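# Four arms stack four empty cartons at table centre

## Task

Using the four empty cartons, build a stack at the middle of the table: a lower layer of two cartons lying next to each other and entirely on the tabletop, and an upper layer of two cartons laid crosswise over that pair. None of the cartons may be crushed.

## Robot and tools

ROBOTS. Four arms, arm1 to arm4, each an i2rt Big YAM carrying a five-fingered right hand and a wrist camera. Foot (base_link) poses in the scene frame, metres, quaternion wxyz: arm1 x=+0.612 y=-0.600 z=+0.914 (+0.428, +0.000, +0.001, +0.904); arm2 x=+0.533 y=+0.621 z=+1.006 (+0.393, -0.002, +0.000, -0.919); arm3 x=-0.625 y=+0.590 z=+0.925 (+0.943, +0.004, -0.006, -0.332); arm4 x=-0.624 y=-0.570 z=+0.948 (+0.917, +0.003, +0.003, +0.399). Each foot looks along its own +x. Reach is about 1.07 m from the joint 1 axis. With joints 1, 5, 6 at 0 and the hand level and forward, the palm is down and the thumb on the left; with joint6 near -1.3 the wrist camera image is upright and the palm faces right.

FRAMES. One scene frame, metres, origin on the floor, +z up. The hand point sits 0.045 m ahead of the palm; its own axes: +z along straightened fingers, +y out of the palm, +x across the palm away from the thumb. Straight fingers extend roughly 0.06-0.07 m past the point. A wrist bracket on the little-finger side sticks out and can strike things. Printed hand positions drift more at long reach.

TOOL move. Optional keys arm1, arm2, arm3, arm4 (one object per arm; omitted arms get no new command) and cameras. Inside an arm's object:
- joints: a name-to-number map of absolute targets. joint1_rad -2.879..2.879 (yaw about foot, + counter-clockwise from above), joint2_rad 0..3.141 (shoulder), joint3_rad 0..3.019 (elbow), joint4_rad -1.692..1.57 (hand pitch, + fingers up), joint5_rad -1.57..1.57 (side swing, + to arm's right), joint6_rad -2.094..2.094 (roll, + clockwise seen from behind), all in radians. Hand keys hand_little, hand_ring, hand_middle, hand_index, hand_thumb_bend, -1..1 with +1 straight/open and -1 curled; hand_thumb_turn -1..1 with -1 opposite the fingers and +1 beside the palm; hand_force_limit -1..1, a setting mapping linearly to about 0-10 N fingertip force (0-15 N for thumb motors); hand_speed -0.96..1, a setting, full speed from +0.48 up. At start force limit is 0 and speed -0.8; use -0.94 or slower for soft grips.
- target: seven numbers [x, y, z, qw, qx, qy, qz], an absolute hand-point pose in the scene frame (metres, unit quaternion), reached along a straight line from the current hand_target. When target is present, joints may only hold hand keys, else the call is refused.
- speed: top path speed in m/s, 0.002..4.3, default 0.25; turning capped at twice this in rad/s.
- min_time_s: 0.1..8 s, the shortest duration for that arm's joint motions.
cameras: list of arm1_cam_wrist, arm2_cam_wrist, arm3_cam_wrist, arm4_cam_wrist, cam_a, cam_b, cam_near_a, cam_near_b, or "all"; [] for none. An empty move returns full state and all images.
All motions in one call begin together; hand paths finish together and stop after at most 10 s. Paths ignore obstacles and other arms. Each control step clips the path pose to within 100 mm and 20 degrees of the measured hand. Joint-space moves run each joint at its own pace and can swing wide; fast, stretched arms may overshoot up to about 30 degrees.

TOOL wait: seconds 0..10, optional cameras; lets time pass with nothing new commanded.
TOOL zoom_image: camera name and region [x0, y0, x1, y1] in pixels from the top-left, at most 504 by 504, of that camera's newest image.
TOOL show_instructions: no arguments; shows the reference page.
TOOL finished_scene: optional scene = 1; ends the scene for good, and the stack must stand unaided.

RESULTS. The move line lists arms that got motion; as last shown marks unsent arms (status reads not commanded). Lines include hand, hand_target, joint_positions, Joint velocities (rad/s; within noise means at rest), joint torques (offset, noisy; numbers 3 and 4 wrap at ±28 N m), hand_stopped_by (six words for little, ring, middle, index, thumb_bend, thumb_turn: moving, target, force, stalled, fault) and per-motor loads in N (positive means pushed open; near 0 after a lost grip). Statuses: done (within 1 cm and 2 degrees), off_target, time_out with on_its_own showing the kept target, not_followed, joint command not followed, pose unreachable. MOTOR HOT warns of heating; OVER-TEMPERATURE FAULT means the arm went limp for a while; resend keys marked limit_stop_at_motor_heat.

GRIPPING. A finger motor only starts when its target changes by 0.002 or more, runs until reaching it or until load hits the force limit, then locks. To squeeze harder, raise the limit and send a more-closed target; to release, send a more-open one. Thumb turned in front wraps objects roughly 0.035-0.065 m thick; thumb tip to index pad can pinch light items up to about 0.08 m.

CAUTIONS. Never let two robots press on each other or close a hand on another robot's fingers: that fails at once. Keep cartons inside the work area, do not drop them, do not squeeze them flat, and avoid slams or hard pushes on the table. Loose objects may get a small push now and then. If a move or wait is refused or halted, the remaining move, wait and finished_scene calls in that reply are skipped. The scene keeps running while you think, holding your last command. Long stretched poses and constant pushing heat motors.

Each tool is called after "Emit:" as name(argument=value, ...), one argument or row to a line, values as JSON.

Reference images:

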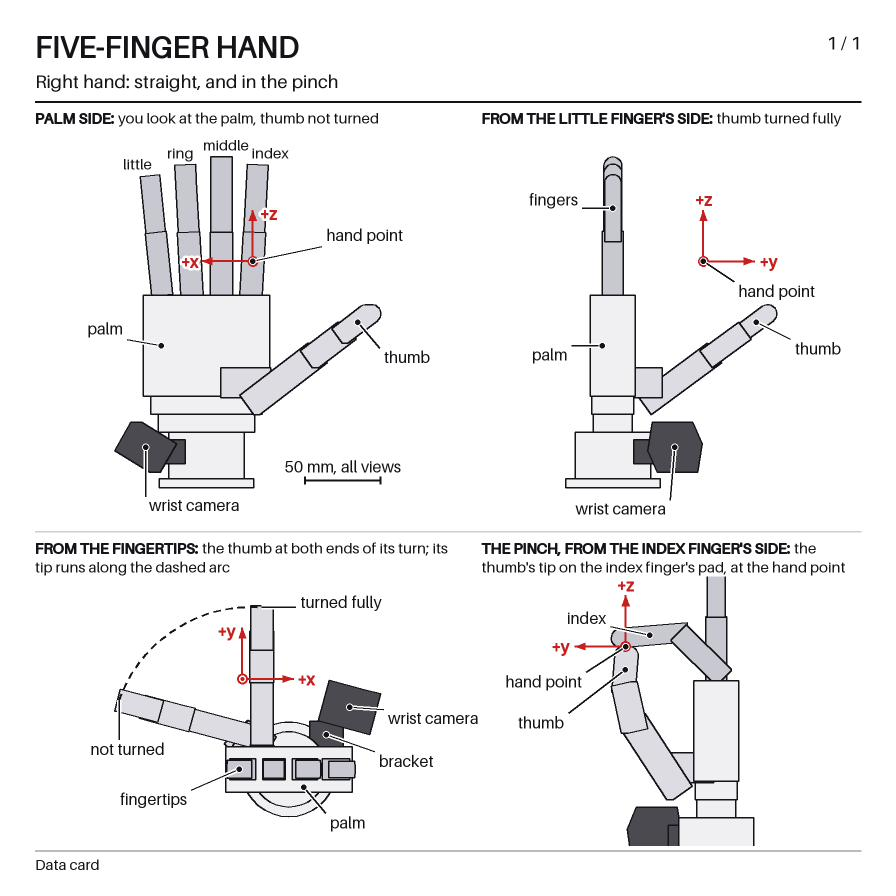

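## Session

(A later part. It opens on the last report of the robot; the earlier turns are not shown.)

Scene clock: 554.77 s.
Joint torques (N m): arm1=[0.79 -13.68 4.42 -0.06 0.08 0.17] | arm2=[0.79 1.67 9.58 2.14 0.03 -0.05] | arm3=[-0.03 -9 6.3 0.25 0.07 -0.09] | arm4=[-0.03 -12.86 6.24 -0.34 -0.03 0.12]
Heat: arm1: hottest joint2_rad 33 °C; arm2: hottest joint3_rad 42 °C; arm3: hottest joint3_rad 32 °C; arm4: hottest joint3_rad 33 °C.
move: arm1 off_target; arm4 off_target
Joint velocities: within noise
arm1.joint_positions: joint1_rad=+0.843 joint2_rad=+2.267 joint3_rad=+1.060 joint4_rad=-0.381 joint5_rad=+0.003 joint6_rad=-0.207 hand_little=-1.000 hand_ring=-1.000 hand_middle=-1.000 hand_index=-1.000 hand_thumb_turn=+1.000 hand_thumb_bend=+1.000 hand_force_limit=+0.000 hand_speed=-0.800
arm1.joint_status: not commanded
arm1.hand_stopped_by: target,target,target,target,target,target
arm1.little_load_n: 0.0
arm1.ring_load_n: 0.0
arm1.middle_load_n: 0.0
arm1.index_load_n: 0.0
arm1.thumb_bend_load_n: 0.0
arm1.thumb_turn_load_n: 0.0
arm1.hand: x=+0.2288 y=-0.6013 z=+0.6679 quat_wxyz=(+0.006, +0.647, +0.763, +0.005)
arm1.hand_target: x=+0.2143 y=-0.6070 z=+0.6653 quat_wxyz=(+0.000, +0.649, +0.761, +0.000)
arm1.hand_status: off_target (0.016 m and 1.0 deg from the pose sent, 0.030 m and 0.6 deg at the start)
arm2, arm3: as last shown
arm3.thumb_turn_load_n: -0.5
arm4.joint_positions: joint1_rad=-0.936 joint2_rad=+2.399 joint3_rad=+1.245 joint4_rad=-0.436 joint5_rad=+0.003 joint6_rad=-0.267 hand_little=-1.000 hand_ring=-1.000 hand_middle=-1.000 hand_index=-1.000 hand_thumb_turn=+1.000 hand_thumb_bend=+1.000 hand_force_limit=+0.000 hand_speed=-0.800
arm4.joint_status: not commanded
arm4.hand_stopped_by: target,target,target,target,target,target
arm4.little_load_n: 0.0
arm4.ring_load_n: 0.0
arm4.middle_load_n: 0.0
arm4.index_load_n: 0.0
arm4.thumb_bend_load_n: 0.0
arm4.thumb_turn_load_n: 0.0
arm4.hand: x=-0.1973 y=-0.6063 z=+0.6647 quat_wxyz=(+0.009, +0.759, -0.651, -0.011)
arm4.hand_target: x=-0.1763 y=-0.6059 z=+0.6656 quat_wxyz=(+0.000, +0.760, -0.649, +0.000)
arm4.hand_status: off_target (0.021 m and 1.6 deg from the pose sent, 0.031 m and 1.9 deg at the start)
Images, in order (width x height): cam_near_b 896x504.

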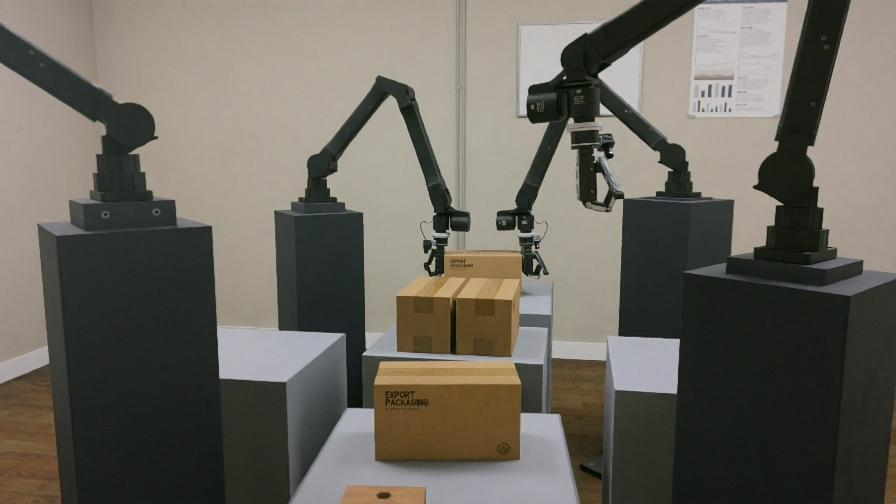

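Emit:
move(
  arm1={"target": [0.202, -0.609, 0.668, 0, 0.6494, 0.7604, 0], "speed": 0.06},
  arm4={"target": [-0.164, -0.604, 0.668, 0, 0.7604, -0.6494, 0], "speed": 0.06},
)

Emit:
move(
  arm1={"target": [0.202, -0.609, 0.708, 0, 0.6494, 0.7604, 0], "speed": 0.06},
  arm4={"target": [-0.164, -0.604, 0.708, 0, 0.7604, -0.6494, 0], "speed": 0.06},
  cameras=["cam_near_b", "cam_near_a"],
)

Emit:
zoom_image(
  camera="cam_near_b",
  region=[380, 200, 600, 330],
)

Emit:
zoom_image(
  camera="cam_near_a",
  region=[80, 180, 380, 380],
)

Scene clock: 566.33 s.
Joint torques (N m): arm1=[1.2 -13.92 5.55 0.21 0.06 0.22] | arm2=[0.79 1.67 9.58 2.13 0.03 -0.05] | arm3=[-0.03 -9.05 6.3 0.21 0.07 -0.09] | arm4=[0.67 -12.98 7.31 -0.05 -0.03 0.06]
Heat: arm1: hottest joint2_rad 33 °C; arm2: hottest joint3_rad 42 °C; arm3: hottest joint3_rad 32 °C; arm4: hottest joint2_rad 32 °C.
move: arm1 off_target; arm4 off_target
Joint velocities: within noise
arm1.joint_positions: joint1_rad=+0.844 joint2_rad=+2.271 joint3_rad=+1.078 joint4_rad=-0.421 joint5_rad=+0.003 joint6_rad=-0.206 hand_little=-1.000 hand_ring=-1.000 hand_middle=-1.000 hand_index=-1.000 hand_thumb_turn=+1.000 hand_thumb_bend=+1.000 hand_force_limit=+0.000 hand_speed=-0.800
arm1.joint_status: not commanded
arm1.hand_stopped_by: target,target,target,target,target,target
arm1.little_load_n: 0.0
arm1.ring_load_n: 0.0
arm1.middle_load_n: 0.0
arm1.index_load_n: 0.0
arm1.thumb_bend_load_n: 0.0
arm1.thumb_turn_load_n: 0.0
arm1.hand: x=+0.2299 y=-0.6016 z=+0.6704 quat_wxyz=(+0.017, +0.646, +0.763, +0.013)
arm1.hand_target: x=+0.2026 y=-0.6092 z=+0.6693 quat_wxyz=(+0.000, +0.649, +0.761, -0.001)
arm1.hand_status: off_target (0.029 m and 2.5 deg from the pose sent, 0.028 m and 1.0 deg at the start)
arm2, arm3: as last shown
arm3.thumb_turn_load_n: 0.0
arm4.joint_positions: joint1_rad=-0.936 joint2_rad=+2.405 joint3_rad=+1.264 joint4_rad=-0.475 joint5_rad=+0.003 joint6_rad=-0.255 hand_little=-1.000 hand_ring=-1.000 hand_middle=-1.000 hand_index=-1.000 hand_thumb_turn=+1.000 hand_thumb_bend=+1.000 hand_force_limit=+0.000 hand_speed=-0.800
arm4.joint_status: not commanded
arm4.hand_stopped_by: target,target,target,target,target,target
arm4.little_load_n: 0.0
arm4.ring_load_n: 0.0
arm4.middle_load_n: 0.0
arm4.index_load_n: 0.0
arm4.thumb_bend_load_n: 0.0
arm4.thumb_turn_load_n: 0.0
arm4.hand: x=-0.1980 y=-0.6054 z=+0.6665 quat_wxyz=(+0.016, +0.755, -0.656, -0.022)
arm4.hand_target: x=-0.1647 y=-0.6038 z=+0.6695 quat_wxyz=(+0.000, +0.760, -0.649, +0.000)
arm4.hand_status: off_target (0.034 m and 3.2 deg from the pose sent, 0.034 m and 1.6 deg at the start)
pictures: none

Scene clock: 567.50 s.
Joint torques (N m): arm1=[0.73 -17.32 4.03 0.35 0.06 0.16] | arm2=[0.79 1.67 9.58 2.14 0.03 -0.05] | arm3=[-0.03 -9 6.26 0.24 0.07 -0.09] | arm4=[0.62 -16.79 5.23 0.14 -0.03 0.02]
Heat: arm1: hottest joint2_rad 33 °C; arm2: hottest joint3_rad 42 °C; arm3: hottest joint3_rad 32 °C; arm4: hottest joint2_rad 32 °C.
move: arm1 off_target; arm4 off_target
Joint velocities: within noise
arm1.joint_positions: joint1_rad=+0.848 joint2_rad=+2.217 joint3_rad=+1.081 joint4_rad=-0.499 joint5_rad=+0.004 joint6_rad=-0.200 hand_little=-1.000 hand_ring=-1.000 hand_middle=-1.000 hand_index=-1.000 hand_thumb_turn=+1.000 hand_thumb_bend=+1.000 hand_force_limit=+0.000 hand_speed=-0.800
arm1.joint_status: not commanded
arm1.hand_stopped_by: target,target,target,target,target,target
arm1.little_load_n: 0.0
arm1.ring_load_n: 0.0
arm1.middle_load_n: 0.0
arm1.index_load_n: 0.0
arm1.thumb_bend_load_n: 0.0
arm1.thumb_turn_load_n: -0.5
arm1.hand: x=+0.2289 y=-0.6036 z=+0.6964 quat_wxyz=(+0.025, +0.647, +0.762, +0.020)
arm1.hand_target: x=+0.2026 y=-0.6090 z=+0.7085 quat_wxyz=(+0.000, +0.649, +0.760, +0.000)
arm1.hand_status: off_target (0.030 m and 3.6 deg from the pose sent, 0.048 m and 2.5 deg at the start)
arm2, arm3: as last shown
arm4.joint_positions: joint1_rad=-0.936 joint2_rad=+2.371 joint3_rad=+1.264 joint4_rad=-0.538 joint5_rad=+0.003 joint6_rad=-0.250 hand_little=-1.000 hand_ring=-1.000 hand_middle=-1.000 hand_index=-1.000 hand_thumb_turn=+1.000 hand_thumb_bend=+1.000 hand_force_limit=+0.000 hand_speed=-0.800
arm4.joint_status: not commanded
arm4.hand_stopped_by: target,target,target,target,target,target
arm4.little_load_n: 0.0
arm4.ring_load_n: 0.0
arm4.middle_load_n: 0.0
arm4.index_load_n: 0.0
arm4.thumb_bend_load_n: 0.0
arm4.thumb_turn_load_n: 0.0
arm4.hand: x=-0.2007 y=-0.6048 z=+0.6857 quat_wxyz=(+0.024, +0.753, -0.657, -0.033)
arm4.hand_target: x=-0.1649 y=-0.6037 z=+0.7086 quat_wxyz=(+0.000, +0.760, -0.649, +0.000)
arm4.hand_status: off_target (0.043 m and 4.9 deg from the pose sent, 0.054 m and 3.2 deg at the start)
pictures: cam_near_a, cam_near_b
Images, in order (width x height): cam_near_a 896x504, cam_near_b 896x504.

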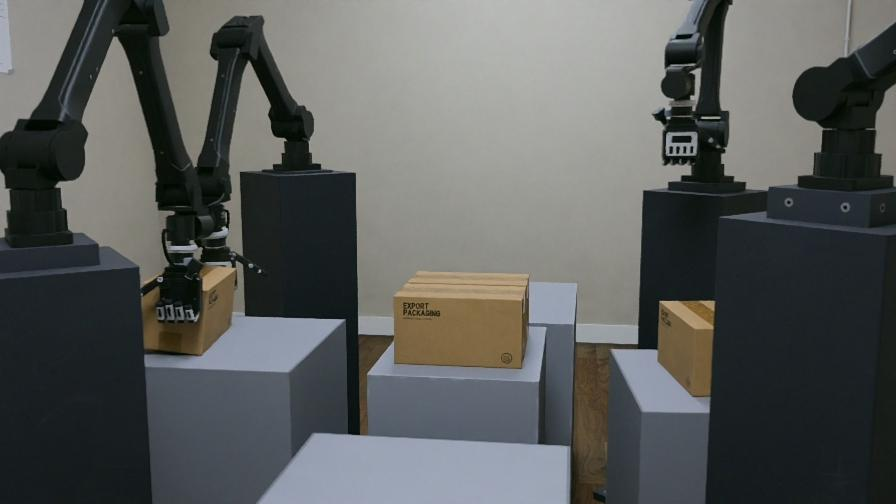

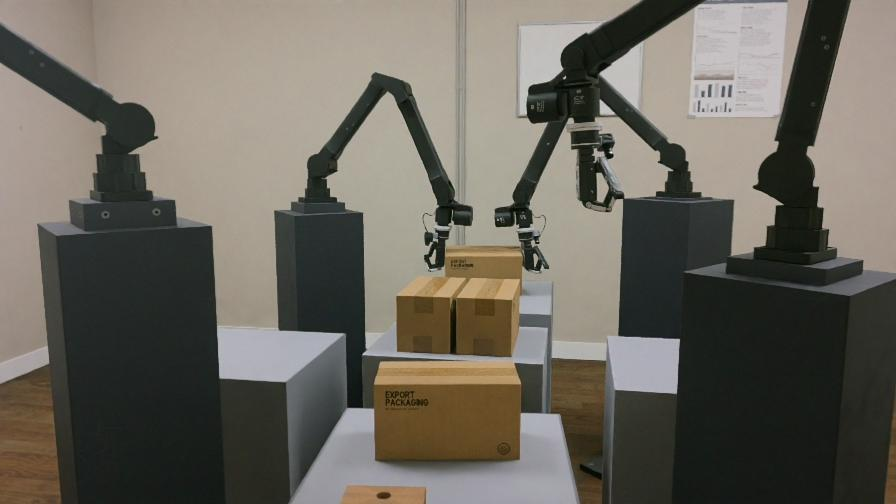

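Scaled by 2.291.

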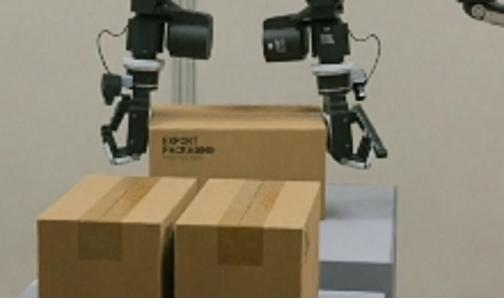

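Scaled by 1.680.

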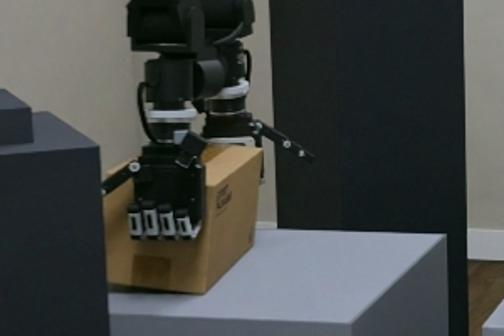

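Emit:
move(
  cameras=["all"],
)

Emit:
zoom_image(
  camera="cam_b",
  region=[370, 150, 510, 240],
)

Emit:
zoom_image(
  camera="cam_near_a",
  region=[130, 230, 260, 370],
)

Emit:
zoom_image(
  camera="cam_near_b",
  region=[410, 190, 570, 300],
)

Scene clock: 592.37 s.
Joint torques (N m): arm1=[0.73 -17.32 4.03 0.35 0.05 0.16] | arm2=[0.79 1.67 9.58 2.14 0.03 -0.05] | arm3=[-0.09 -9.05 6.28 0.24 0.06 -0.09] | arm4=[0.62 -16.79 5.2 0.14 -0.03 0.03]
Heat: arm1: hottest joint2_rad 35 °C; arm2: hottest joint3_rad 42 °C; arm3: hottest joint3_rad 32 °C; arm4: hottest joint2_rad 34 °C.
Joint velocities: within noise
arm1.joint_positions: joint1_rad=+0.848 joint2_rad=+2.217 joint3_rad=+1.081 joint4_rad=-0.499 joint5_rad=+0.004 joint6_rad=-0.200 hand_little=-1.000 hand_ring=-1.000 hand_middle=-1.000 hand_index=-1.000 hand_thumb_turn=+1.000 hand_thumb_bend=+1.000 hand_force_limit=+0.000 hand_speed=-0.800
arm1.joint_status: not commanded
arm1.hand_stopped_by: target,target,target,target,target,target
arm1.little_load_n: 0.0
arm1.ring_load_n: 0.0
arm1.middle_load_n: 0.0
arm1.index_load_n: 0.0
arm1.thumb_bend_load_n: 0.0
arm1.thumb_turn_load_n: 0.0
arm1.hand: x=+0.2289 y=-0.6036 z=+0.6964 quat_wxyz=(+0.025, +0.647, +0.762, +0.020) (m; scene frame)
arm1.hand_target: x=+0.2026 y=-0.6090 z=+0.7085 quat_wxyz=(+0.000, +0.649, +0.760, +0.000) (m; scene frame)
arm1.hand_status: off_target (0.030 m and 3.6 deg from the pose sent, 0.048 m and 2.5 deg at the start)
arm2.joint_positions: joint1_rad=-0.132 joint2_rad=+0.635 joint3_rad=+1.423 joint4_rad=-1.279 joint5_rad=-0.158 joint6_rad=-1.290 hand_little=+1.000 hand_ring=+1.000 hand_middle=+1.000 hand_index=+1.000 hand_thumb_turn=+1.000 hand_thumb_bend=+1.000 hand_force_limit=+0.000 hand_speed=-0.800
arm2.joint_status: not commanded
arm2.hand_stopped_by: target,target,target,target,target,target
arm2.little_load_n: 0.0
arm2.ring_load_n: 0.0
arm2.middle_load_n: 0.0
arm2.index_load_n: 0.0
arm2.thumb_bend_load_n: 0.0
arm2.thumb_turn_load_n: 0.0
arm2.hand: x=+0.3313 y=+0.4819 z=+1.5179 quat_wxyz=(+0.425, +0.208, -0.829, +0.296) (m; scene frame)
arm2.hand_target: x=+0.3325 y=+0.4829 z=+1.5254 quat_wxyz=(+0.432, +0.208, -0.825, +0.299) (m; scene frame)
arm2.hand_status: not commanded
arm3.joint_positions: joint1_rad=+0.342 joint2_rad=+1.403 joint3_rad=+0.905 joint4_rad=-1.098 joint5_rad=+0.005 joint6_rad=-0.329 hand_little=-1.000 hand_ring=-1.000 hand_middle=-1.000 hand_index=-1.000 hand_thumb_turn=+1.000 hand_thumb_bend=+1.000 hand_force_limit=+0.000 hand_speed=-0.800
arm3.joint_status: not commanded
arm3.hand_stopped_by: target,target,target,target,target,target
arm3.little_load_n: 0.5
arm3.ring_load_n: 0.0
arm3.middle_load_n: 0.0
arm3.index_load_n: 0.5
arm3.thumb_bend_load_n: 0.0
arm3.thumb_turn_load_n: 0.0
arm3.hand: x=-0.3513 y=+0.5033 z=+0.9951 quat_wxyz=(+0.002, +0.705, -0.709, -0.006) (m; scene frame)
arm3.hand_target: x=-0.3501 y=+0.5001 z=+0.9999 quat_wxyz=(+0.000, +0.707, -0.707, +0.000) (m; scene frame)
arm3.hand_status: not commanded
arm4.joint_positions: joint1_rad=-0.936 joint2_rad=+2.371 joint3_rad=+1.264 joint4_rad=-0.538 joint5_rad=+0.003 joint6_rad=-0.250 hand_little=-1.000 hand_ring=-1.000 hand_middle=-1.000 hand_index=-1.000 hand_thumb_turn=+1.000 hand_thumb_bend=+1.000 hand_force_limit=+0.000 hand_speed=-0.800
arm4.joint_status: not commanded
arm4.hand_stopped_by: target,target,target,target,target,target
arm4.little_load_n: 0.0
arm4.ring_load_n: 0.0
arm4.middle_load_n: 0.0
arm4.index_load_n: 0.0
arm4.thumb_bend_load_n: 0.0
arm4.thumb_turn_load_n: 0.0
arm4.hand: x=-0.2007 y=-0.6048 z=+0.6857 quat_wxyz=(+0.024, +0.753, -0.657, -0.033) (m; scene frame)
arm4.hand_target: x=-0.1649 y=-0.6037 z=+0.7086 quat_wxyz=(+0.000, +0.760, -0.649, +0.000) (m; scene frame)
arm4.hand_status: off_target (0.043 m and 4.9 deg from the pose sent, 0.054 m and 3.2 deg at the start)
pictures: arm1_cam_wrist, arm2_cam_wrist, arm3_cam_wrist, arm4_cam_wrist, cam_a, cam_b, cam_near_a, cam_near_b
Images, in order (width x height): arm1_cam_wrist 896x504, arm2_cam_wrist 896x504, arm3_cam_wrist 896x504, arm4_cam_wrist 896x504, cam_a 896x504, cam_b 896x504, cam_near_a 896x504, cam_near_b 896x504.

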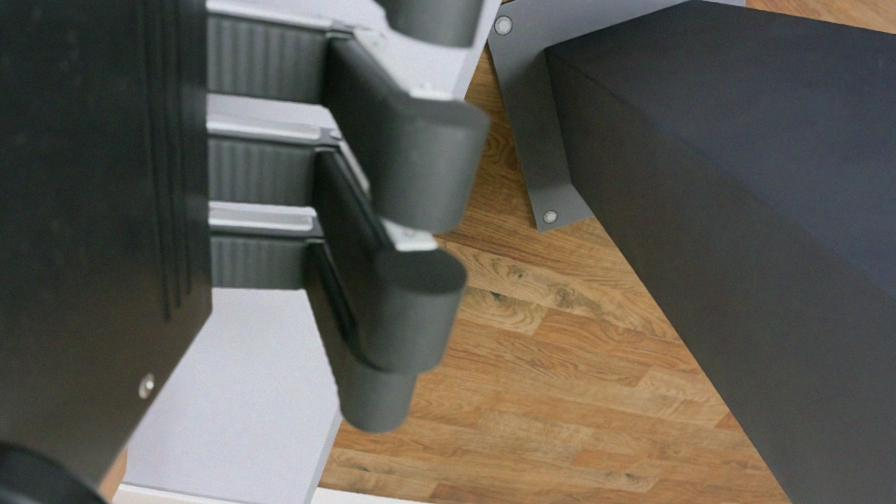

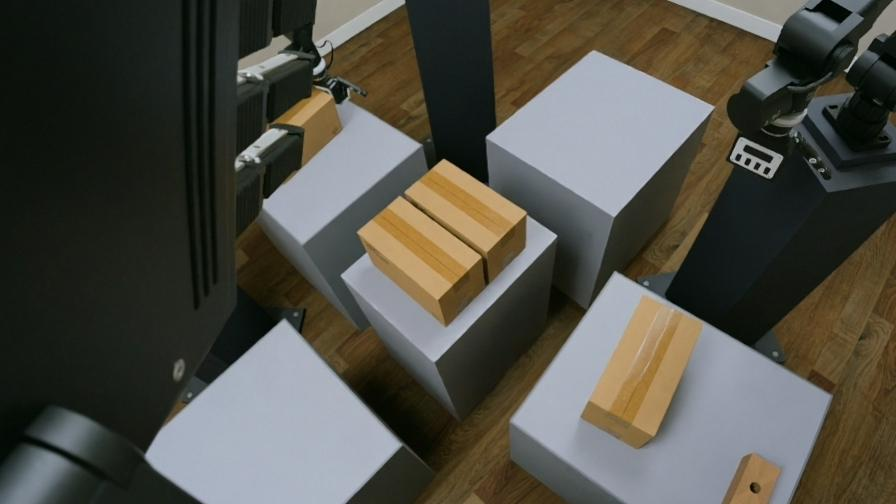

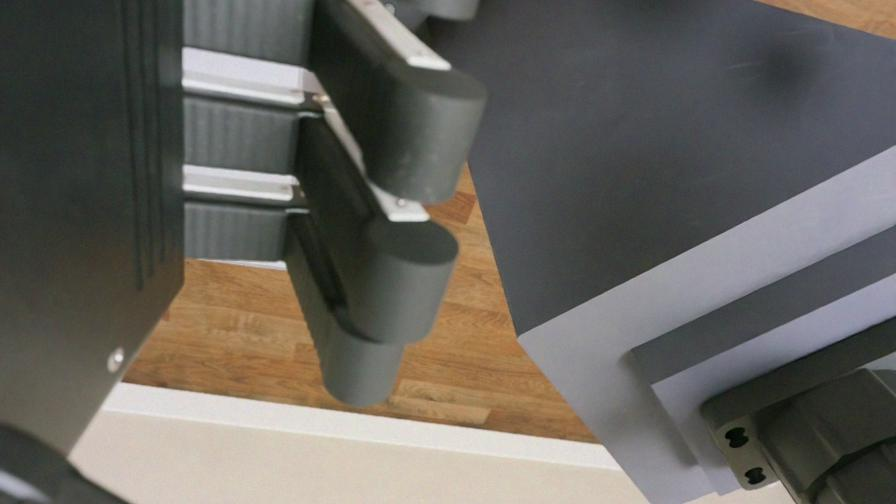

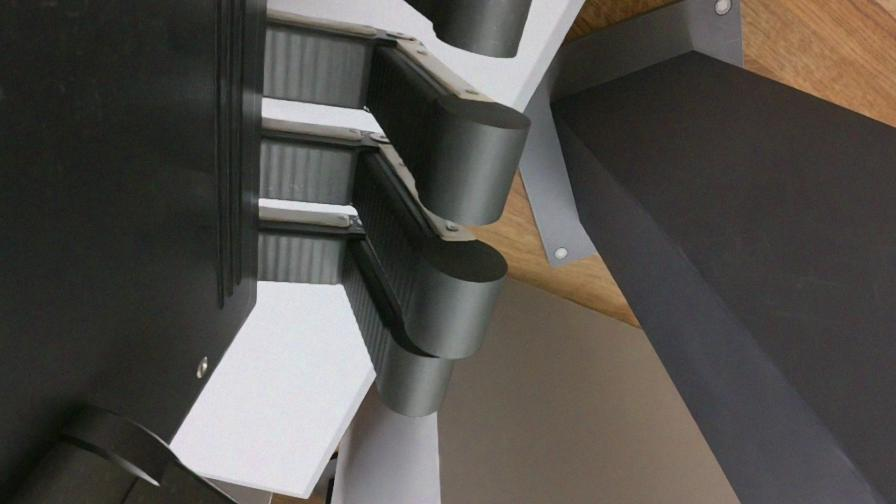

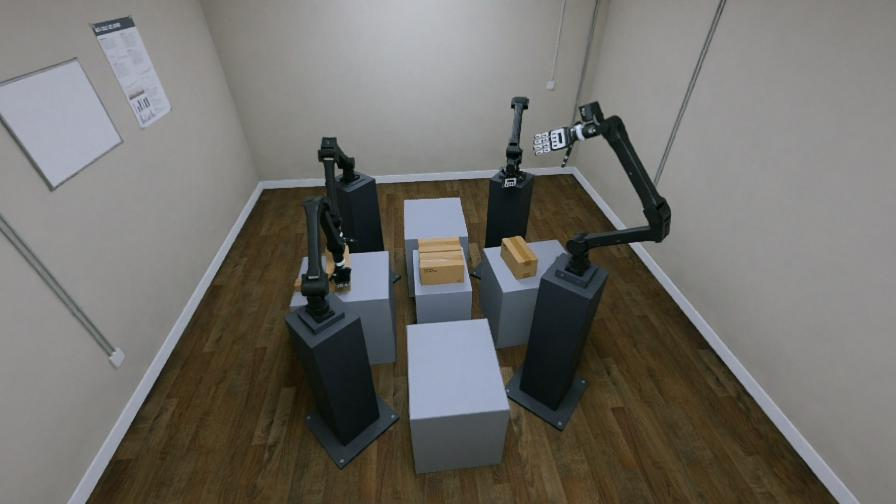

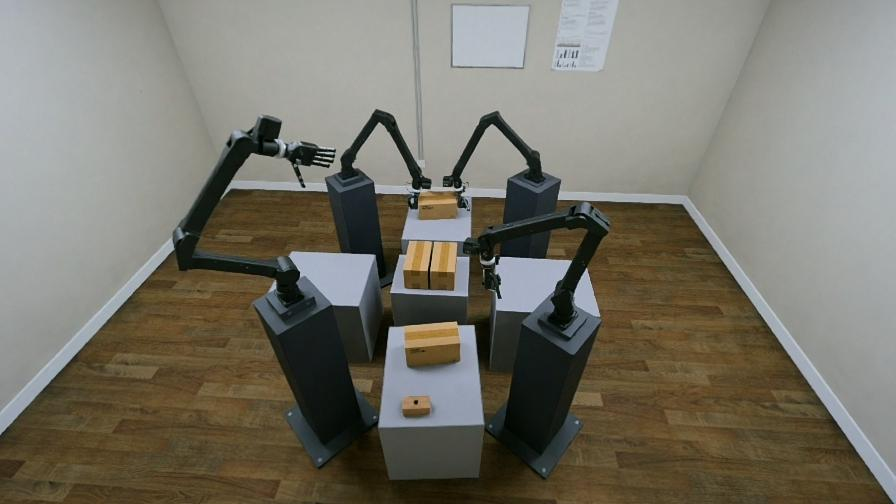

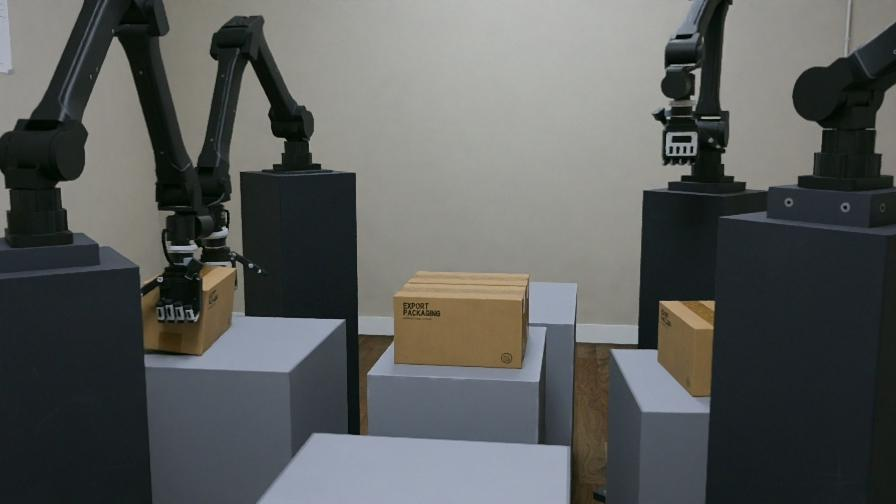

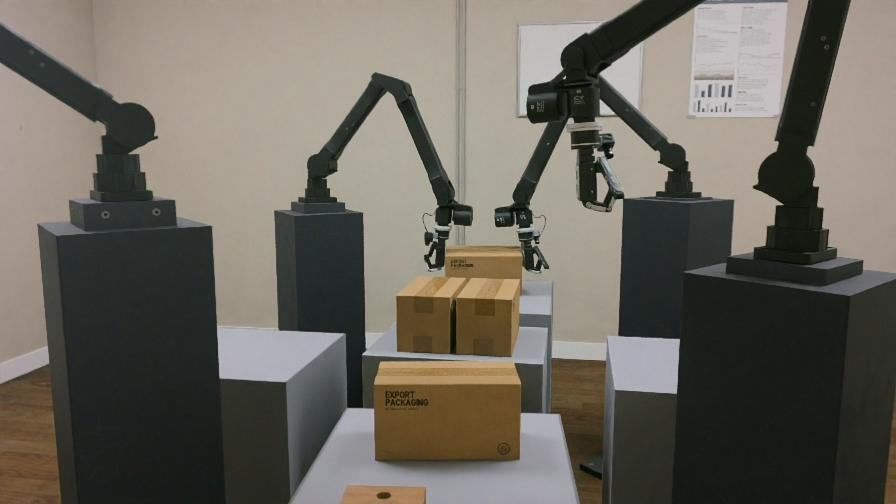

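Scaled by 3.600.

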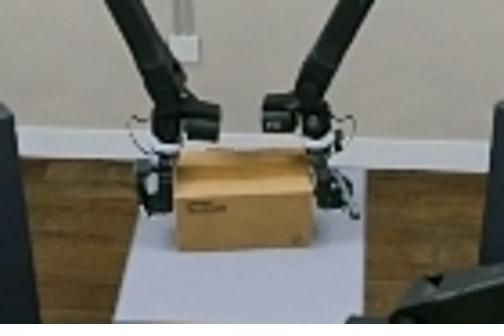

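Scaled by 3.600.

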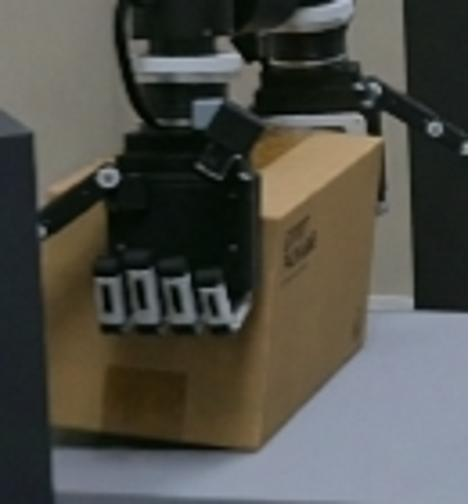

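Scaled by 3.150.

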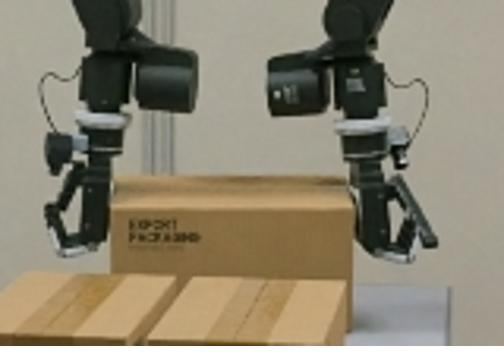

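Emit:
move(
  arm1={"target": [0.208, -0.608, 0.655, 0, 0.6494, 0.7604, 0], "speed": 0.06},
  arm4={"target": [-0.170, -0.604, 0.655, 0, 0.7604, -0.6494, 0], "speed": 0.06},
  cameras=["cam_near_b", "cam_near_a"],
)

Emit:
zoom_image(
  camera="cam_near_a",
  region=[130, 230, 260, 370],
)

Emit:
zoom_image(
  camera="cam_near_b",
  region=[410, 190, 570, 300],
)

Scene clock: 629.13 s.
Joint torques (N m): arm1=[0.44 -14.04 4.37 0.64 0.08 0.14] | arm2=[0.79 1.73 9.58 2.13 0.03 -0.05] | arm3=[-0.03 -9.11 6.28 0.2 0.05 -0.08] | arm4=[0.44 -13.16 6.12 0.7 -0.08 -0.01]
Heat: arm1: hottest joint2_rad 36 °C; arm2: hottest joint3_rad 42 °C; arm3: hottest joint3_rad 31 °C; arm4: hottest joint2_rad 36 °C.
move: arm1 off_target; arm4 off_target
Joint velocities: within noise
arm1.joint_positions: joint1_rad=+0.849 joint2_rad=+2.299 joint3_rad=+1.087 joint4_rad=-0.399 joint5_rad=+0.003 joint6_rad=-0.200 hand_little=-1.000 hand_ring=-1.000 hand_middle=-1.000 hand_index=-1.000 hand_thumb_turn=+1.000 hand_thumb_bend=+1.000 hand_force_limit=+0.000 hand_speed=-0.800
arm1.joint_status: not commanded
arm1.hand_stopped_by: target,target,target,target,target,target
arm1.little_load_n: 0.0
arm1.ring_load_n: 0.5
arm1.middle_load_n: 0.0
arm1.index_load_n: 0.0
arm1.thumb_bend_load_n: 0.0
arm1.thumb_turn_load_n: -0.5
arm1.hand: x=+0.2290 y=-0.6041 z=+0.6593 quat_wxyz=(+0.015, +0.647, +0.762, +0.012)
arm1.hand_target: x=+0.2083 y=-0.6080 z=+0.6558 quat_wxyz=(+0.000, +0.649, +0.760, +0.000)
arm1.hand_status: off_target (0.022 m and 2.3 deg from the pose sent, 0.047 m and 3.6 deg at the start)
arm2, arm3: as last shown
arm3.little_load_n: 0.0
arm3.index_load_n: 0.0
arm4.joint_positions: joint1_rad=-0.936 joint2_rad=+2.431 joint3_rad=+1.273 joint4_rad=-0.465 joint5_rad=+0.005 joint6_rad=-0.248 hand_little=-1.000 hand_ring=-1.000 hand_middle=-1.000 hand_index=-1.000 hand_thumb_turn=+1.000 hand_thumb_bend=+1.000 hand_force_limit=+0.000 hand_speed=-0.800
arm4.joint_status: not commanded
arm4.hand_stopped_by: target,target,target,target,target,target
arm4.little_load_n: 0.0
arm4.ring_load_n: 0.0
arm4.middle_load_n: 0.0
arm4.index_load_n: 0.0
arm4.thumb_bend_load_n: 0.0
arm4.thumb_turn_load_n: 0.0
arm4.hand: x=-0.2006 y=-0.6049 z=+0.6560 quat_wxyz=(+0.019, +0.752, -0.658, -0.024)
arm4.hand_target: x=-0.1706 y=-0.6038 z=+0.6564 quat_wxyz=(+0.000, +0.760, -0.649, +0.000)
arm4.hand_status: off_target (0.031 m and 3.7 deg from the pose sent, 0.043 m and 4.9 deg at the start)
pictures: cam_near_a, cam_near_b
Images, in order (width x height): cam_near_a 896x504, cam_near_b 896x504.

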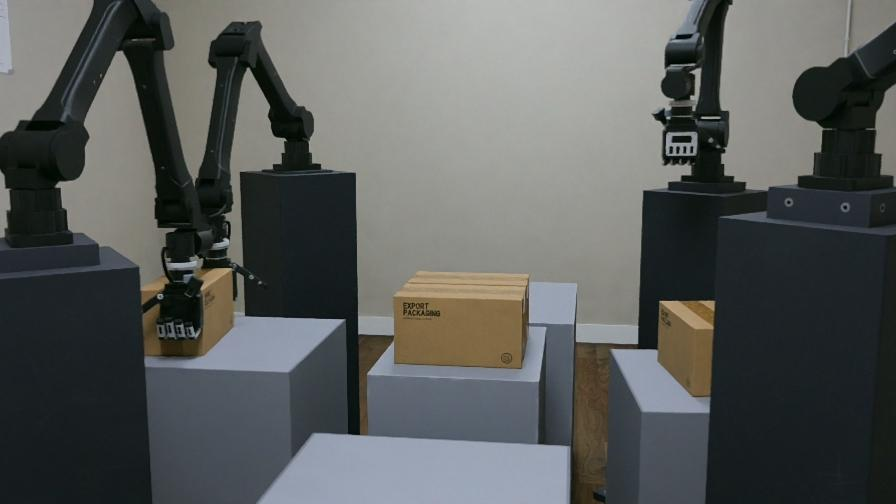

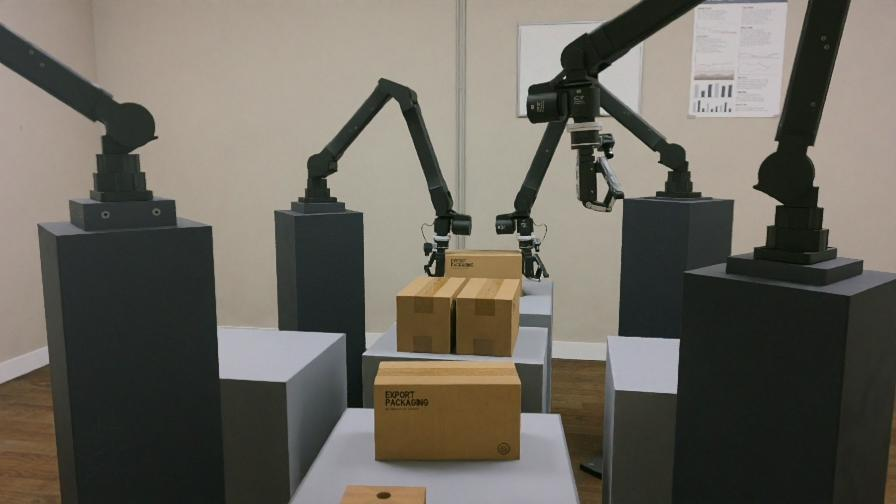

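Scaled by 3.600.

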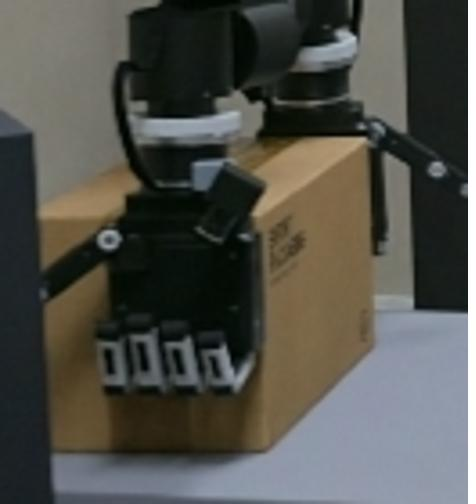

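Scaled by 3.150.

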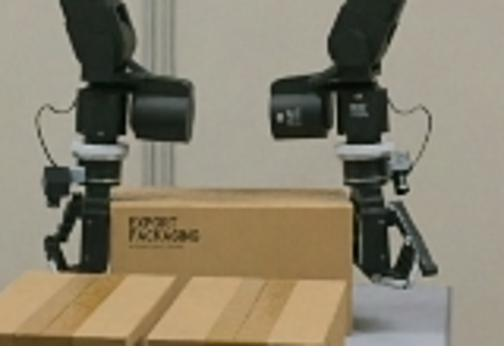

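Emit:
move(
  arm1={"target": [0.24, -0.605, 0.66, 0, 0.6494, 0.7604, 0], "speed": 0.1},
  arm4={"target": [-0.2, -0.605, 0.66, 0, 0.7604, -0.6494, 0], "speed": 0.1},
)

Emit:
move(
  arm1={"target": [0.245, -0.617, 0.66, -0.028, 0.6494, 0.7604, -0.033], "speed": 0.1},
  arm4={"target": [-0.2, -0.628, 0.66, -0.036, 0.7604, -0.6494, 0.031], "speed": 0.1},
  cameras=["cam_near_b", "cam_near_a", "cam_b"],
)

Emit:
zoom_image(
  camera="cam_near_a",
  region=[130, 230, 260, 370],
)

Emit:
zoom_image(
  camera="cam_near_b",
  region=[410, 190, 570, 300],
)

Emit:
zoom_image(
  camera="cam_b",
  region=[390, 160, 490, 240],
)

Scene clock: 667.10 s.
Joint torques (N m): arm1=[-0.32 -15.5 1.74 0.34 0.11 0.06] | arm2=[0.85 1.67 9.57 2.14 0.02 -0.05] | arm3=[0.03 -9 6.27 0.21 0.06 -0.09] | arm4=[-0.21 -14.97 2.71 0.44 -0.04 0.06]
Heat: arm1: hottest joint2_rad 34 °C; arm2: hottest joint3_rad 42 °C; arm3: hottest joint3_rad 31 °C; arm4: hottest joint2_rad 33 °C.
move: arm1 done; arm4 off_target
Joint velocities: within noise
arm1.joint_positions: joint1_rad=+0.849 joint2_rad=+2.283 joint3_rad=+1.018 joint4_rad=-0.329 joint5_rad=+0.003 joint6_rad=-0.200 hand_little=-1.000 hand_ring=-1.000 hand_middle=-1.000 hand_index=-1.000 hand_thumb_turn=+1.000 hand_thumb_bend=+1.000 hand_force_limit=+0.000 hand_speed=-0.800
arm1.joint_status: not commanded
arm1.hand_stopped_by: target,target,target,target,target,target
arm1.little_load_n: 0.0
arm1.ring_load_n: 0.0
arm1.middle_load_n: 0.0
arm1.index_load_n: 0.0
arm1.thumb_bend_load_n: 0.0
arm1.thumb_turn_load_n: 0.0
arm1.hand: x=+0.2468 y=-0.6047 z=+0.6564 quat_wxyz=(+0.008, +0.647, +0.763, +0.007)
arm1.hand_target: x=+0.2402 y=-0.6050 z=+0.6600 quat_wxyz=(+0.000, +0.649, +0.760, +0.000)
arm1.hand_status: done (0.008 m and 1.3 deg from the pose sent, 0.011 m and 2.3 deg at the start)
arm2, arm3: as last shown
arm4.joint_positions: joint1_rad=-0.936 joint2_rad=+2.424 joint3_rad=+1.217 joint4_rad=-0.395 joint5_rad=+0.004 joint6_rad=-0.263 hand_little=-1.000 hand_ring=-1.000 hand_middle=-1.000 hand_index=-1.000 hand_thumb_turn=+1.000 hand_thumb_bend=+1.000 hand_force_limit=+0.000 hand_speed=-0.800
arm4.joint_status: not commanded
arm4.hand_stopped_by: target,target,target,target,target,target
arm4.little_load_n: 0.0
arm4.ring_load_n: 0.0
arm4.middle_load_n: 0.0
arm4.index_load_n: 0.0
arm4.thumb_bend_load_n: 0.0
arm4.thumb_turn_load_n: 0.0
arm4.hand: x=-0.2139 y=-0.6041 z=+0.6497 quat_wxyz=(+0.012, +0.757, -0.653, -0.016)
arm4.hand_target: x=-0.2001 y=-0.6050 z=+0.6600 quat_wxyz=(+0.000, +0.760, -0.649, +0.000)
arm4.hand_status: off_target (0.017 m and 2.3 deg from the pose sent, 0.004 m and 3.7 deg at the start)
pictures: none

Scene clock: 668.17 s.
Joint torques (N m): arm1=[0.5 -14.8 1.39 0.51 0.04 0.12] | arm2=[0.85 1.67 9.58 2.14 0.03 -0.05] | arm3=[0.03 -9.11 6.3 0.2 0.07 -0.08] | arm4=[-0.44 -14.39 2.39 0.66 -0.06 0.04]
Heat: arm1: hottest joint2_rad 34 °C; arm2: hottest joint3_rad 42 °C; arm3: hottest joint3_rad 31 °C; arm4: hottest joint2_rad 33 °C.
move: arm1 done; arm4 off_target
Joint velocities: within noise
arm1.joint_positions: joint1_rad=+0.860 joint2_rad=+2.247 joint3_rad=+0.932 joint4_rad=-0.190 joint5_rad=-0.011 joint6_rad=-0.186 hand_little=-1.000 hand_ring=-1.000 hand_middle=-1.000 hand_index=-1.000 hand_thumb_turn=+1.000 hand_thumb_bend=+1.000 hand_force_limit=+0.000 hand_speed=-0.800
arm1.joint_status: not commanded
arm1.hand_stopped_by: target,target,target,target,target,target
arm1.little_load_n: 0.0
arm1.ring_load_n: 0.0
arm1.middle_load_n: 0.0
arm1.index_load_n: 0.0
arm1.thumb_bend_load_n: 0.0
arm1.thumb_turn_load_n: 0.0
arm1.hand: x=+0.2505 y=-0.6125 z=+0.6565 quat_wxyz=(-0.021, +0.648, +0.761, -0.026)
arm1.hand_target: x=+0.2451 y=-0.6170 z=+0.6600 quat_wxyz=(-0.028, +0.649, +0.760, -0.033)
arm1.hand_status: done (0.008 m and 1.1 deg from the pose sent, 0.013 m and 6.2 deg at the start)
arm2, arm3: as last shown
arm4.joint_positions: joint1_rad=-0.990 joint2_rad=+2.392 joint3_rad=+1.148 joint4_rad=-0.265 joint5_rad=-0.027 joint6_rad=-0.319 hand_little=-1.000 hand_ring=-1.000 hand_middle=-1.000 hand_index=-1.000 hand_thumb_turn=+1.000 hand_thumb_bend=+1.000 hand_force_limit=+0.000 hand_speed=-0.800
arm4.joint_status: not commanded
arm4.hand_stopped_by: target,target,target,target,target,target
arm4.little_load_n: 0.0
arm4.ring_load_n: 0.0
arm4.middle_load_n: 0.0
arm4.index_load_n: 0.0
arm4.thumb_bend_load_n: 0.0
arm4.thumb_turn_load_n: 0.0
arm4.hand: x=-0.2113 y=-0.6251 z=+0.6501 quat_wxyz=(-0.026, +0.758, -0.651, +0.016)
arm4.hand_target: x=-0.2000 y=-0.6281 z=+0.6600 quat_wxyz=(-0.036, +0.759, -0.649, +0.031)
arm4.hand_status: off_target (0.015 m and 2.1 deg from the pose sent, 0.030 m and 7.7 deg at the start)
pictures: cam_b, cam_near_a, cam_near_b
Images, in order (width x height): cam_b 896x504, cam_near_a 896x504, cam_near_b 896x504.

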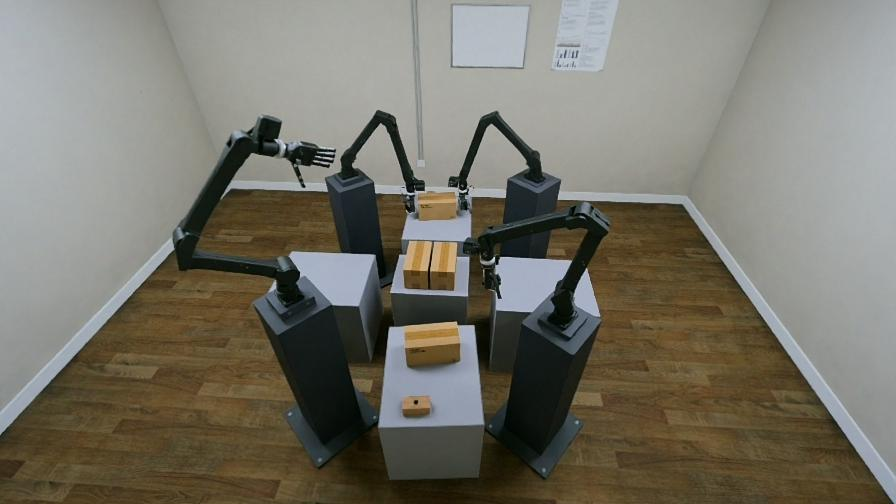

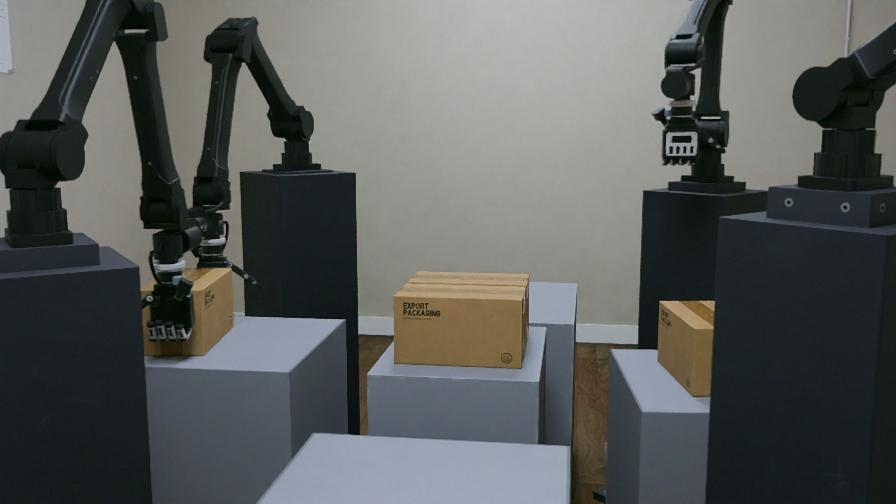

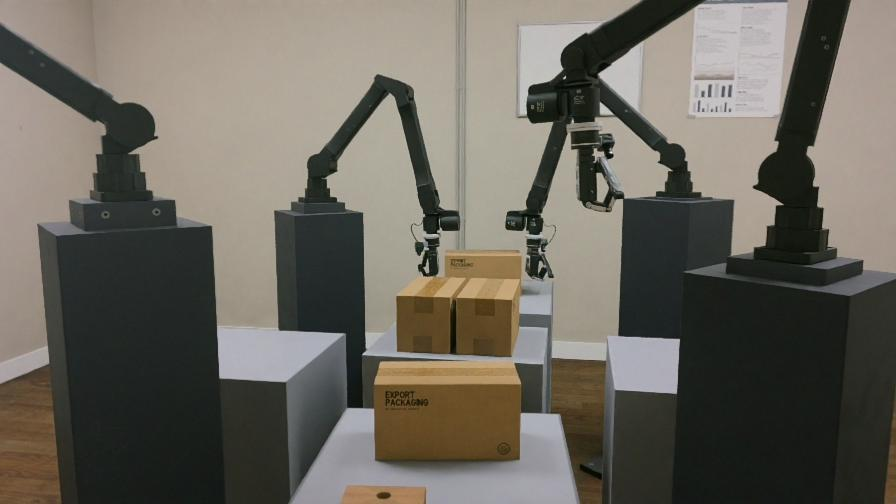

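Scaled by 3.600.

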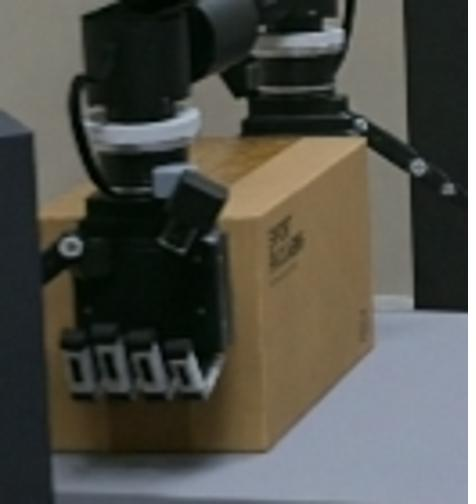

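Scaled by 3.150.

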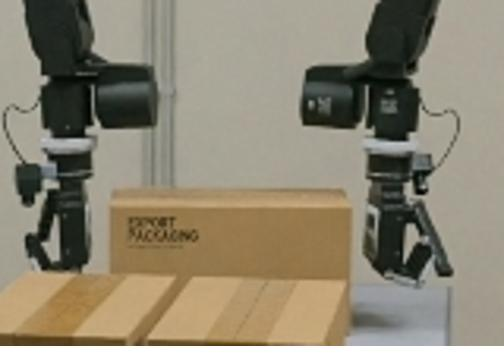

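Scaled by 5.040.

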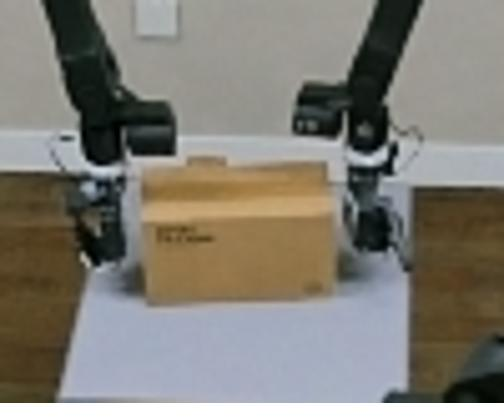

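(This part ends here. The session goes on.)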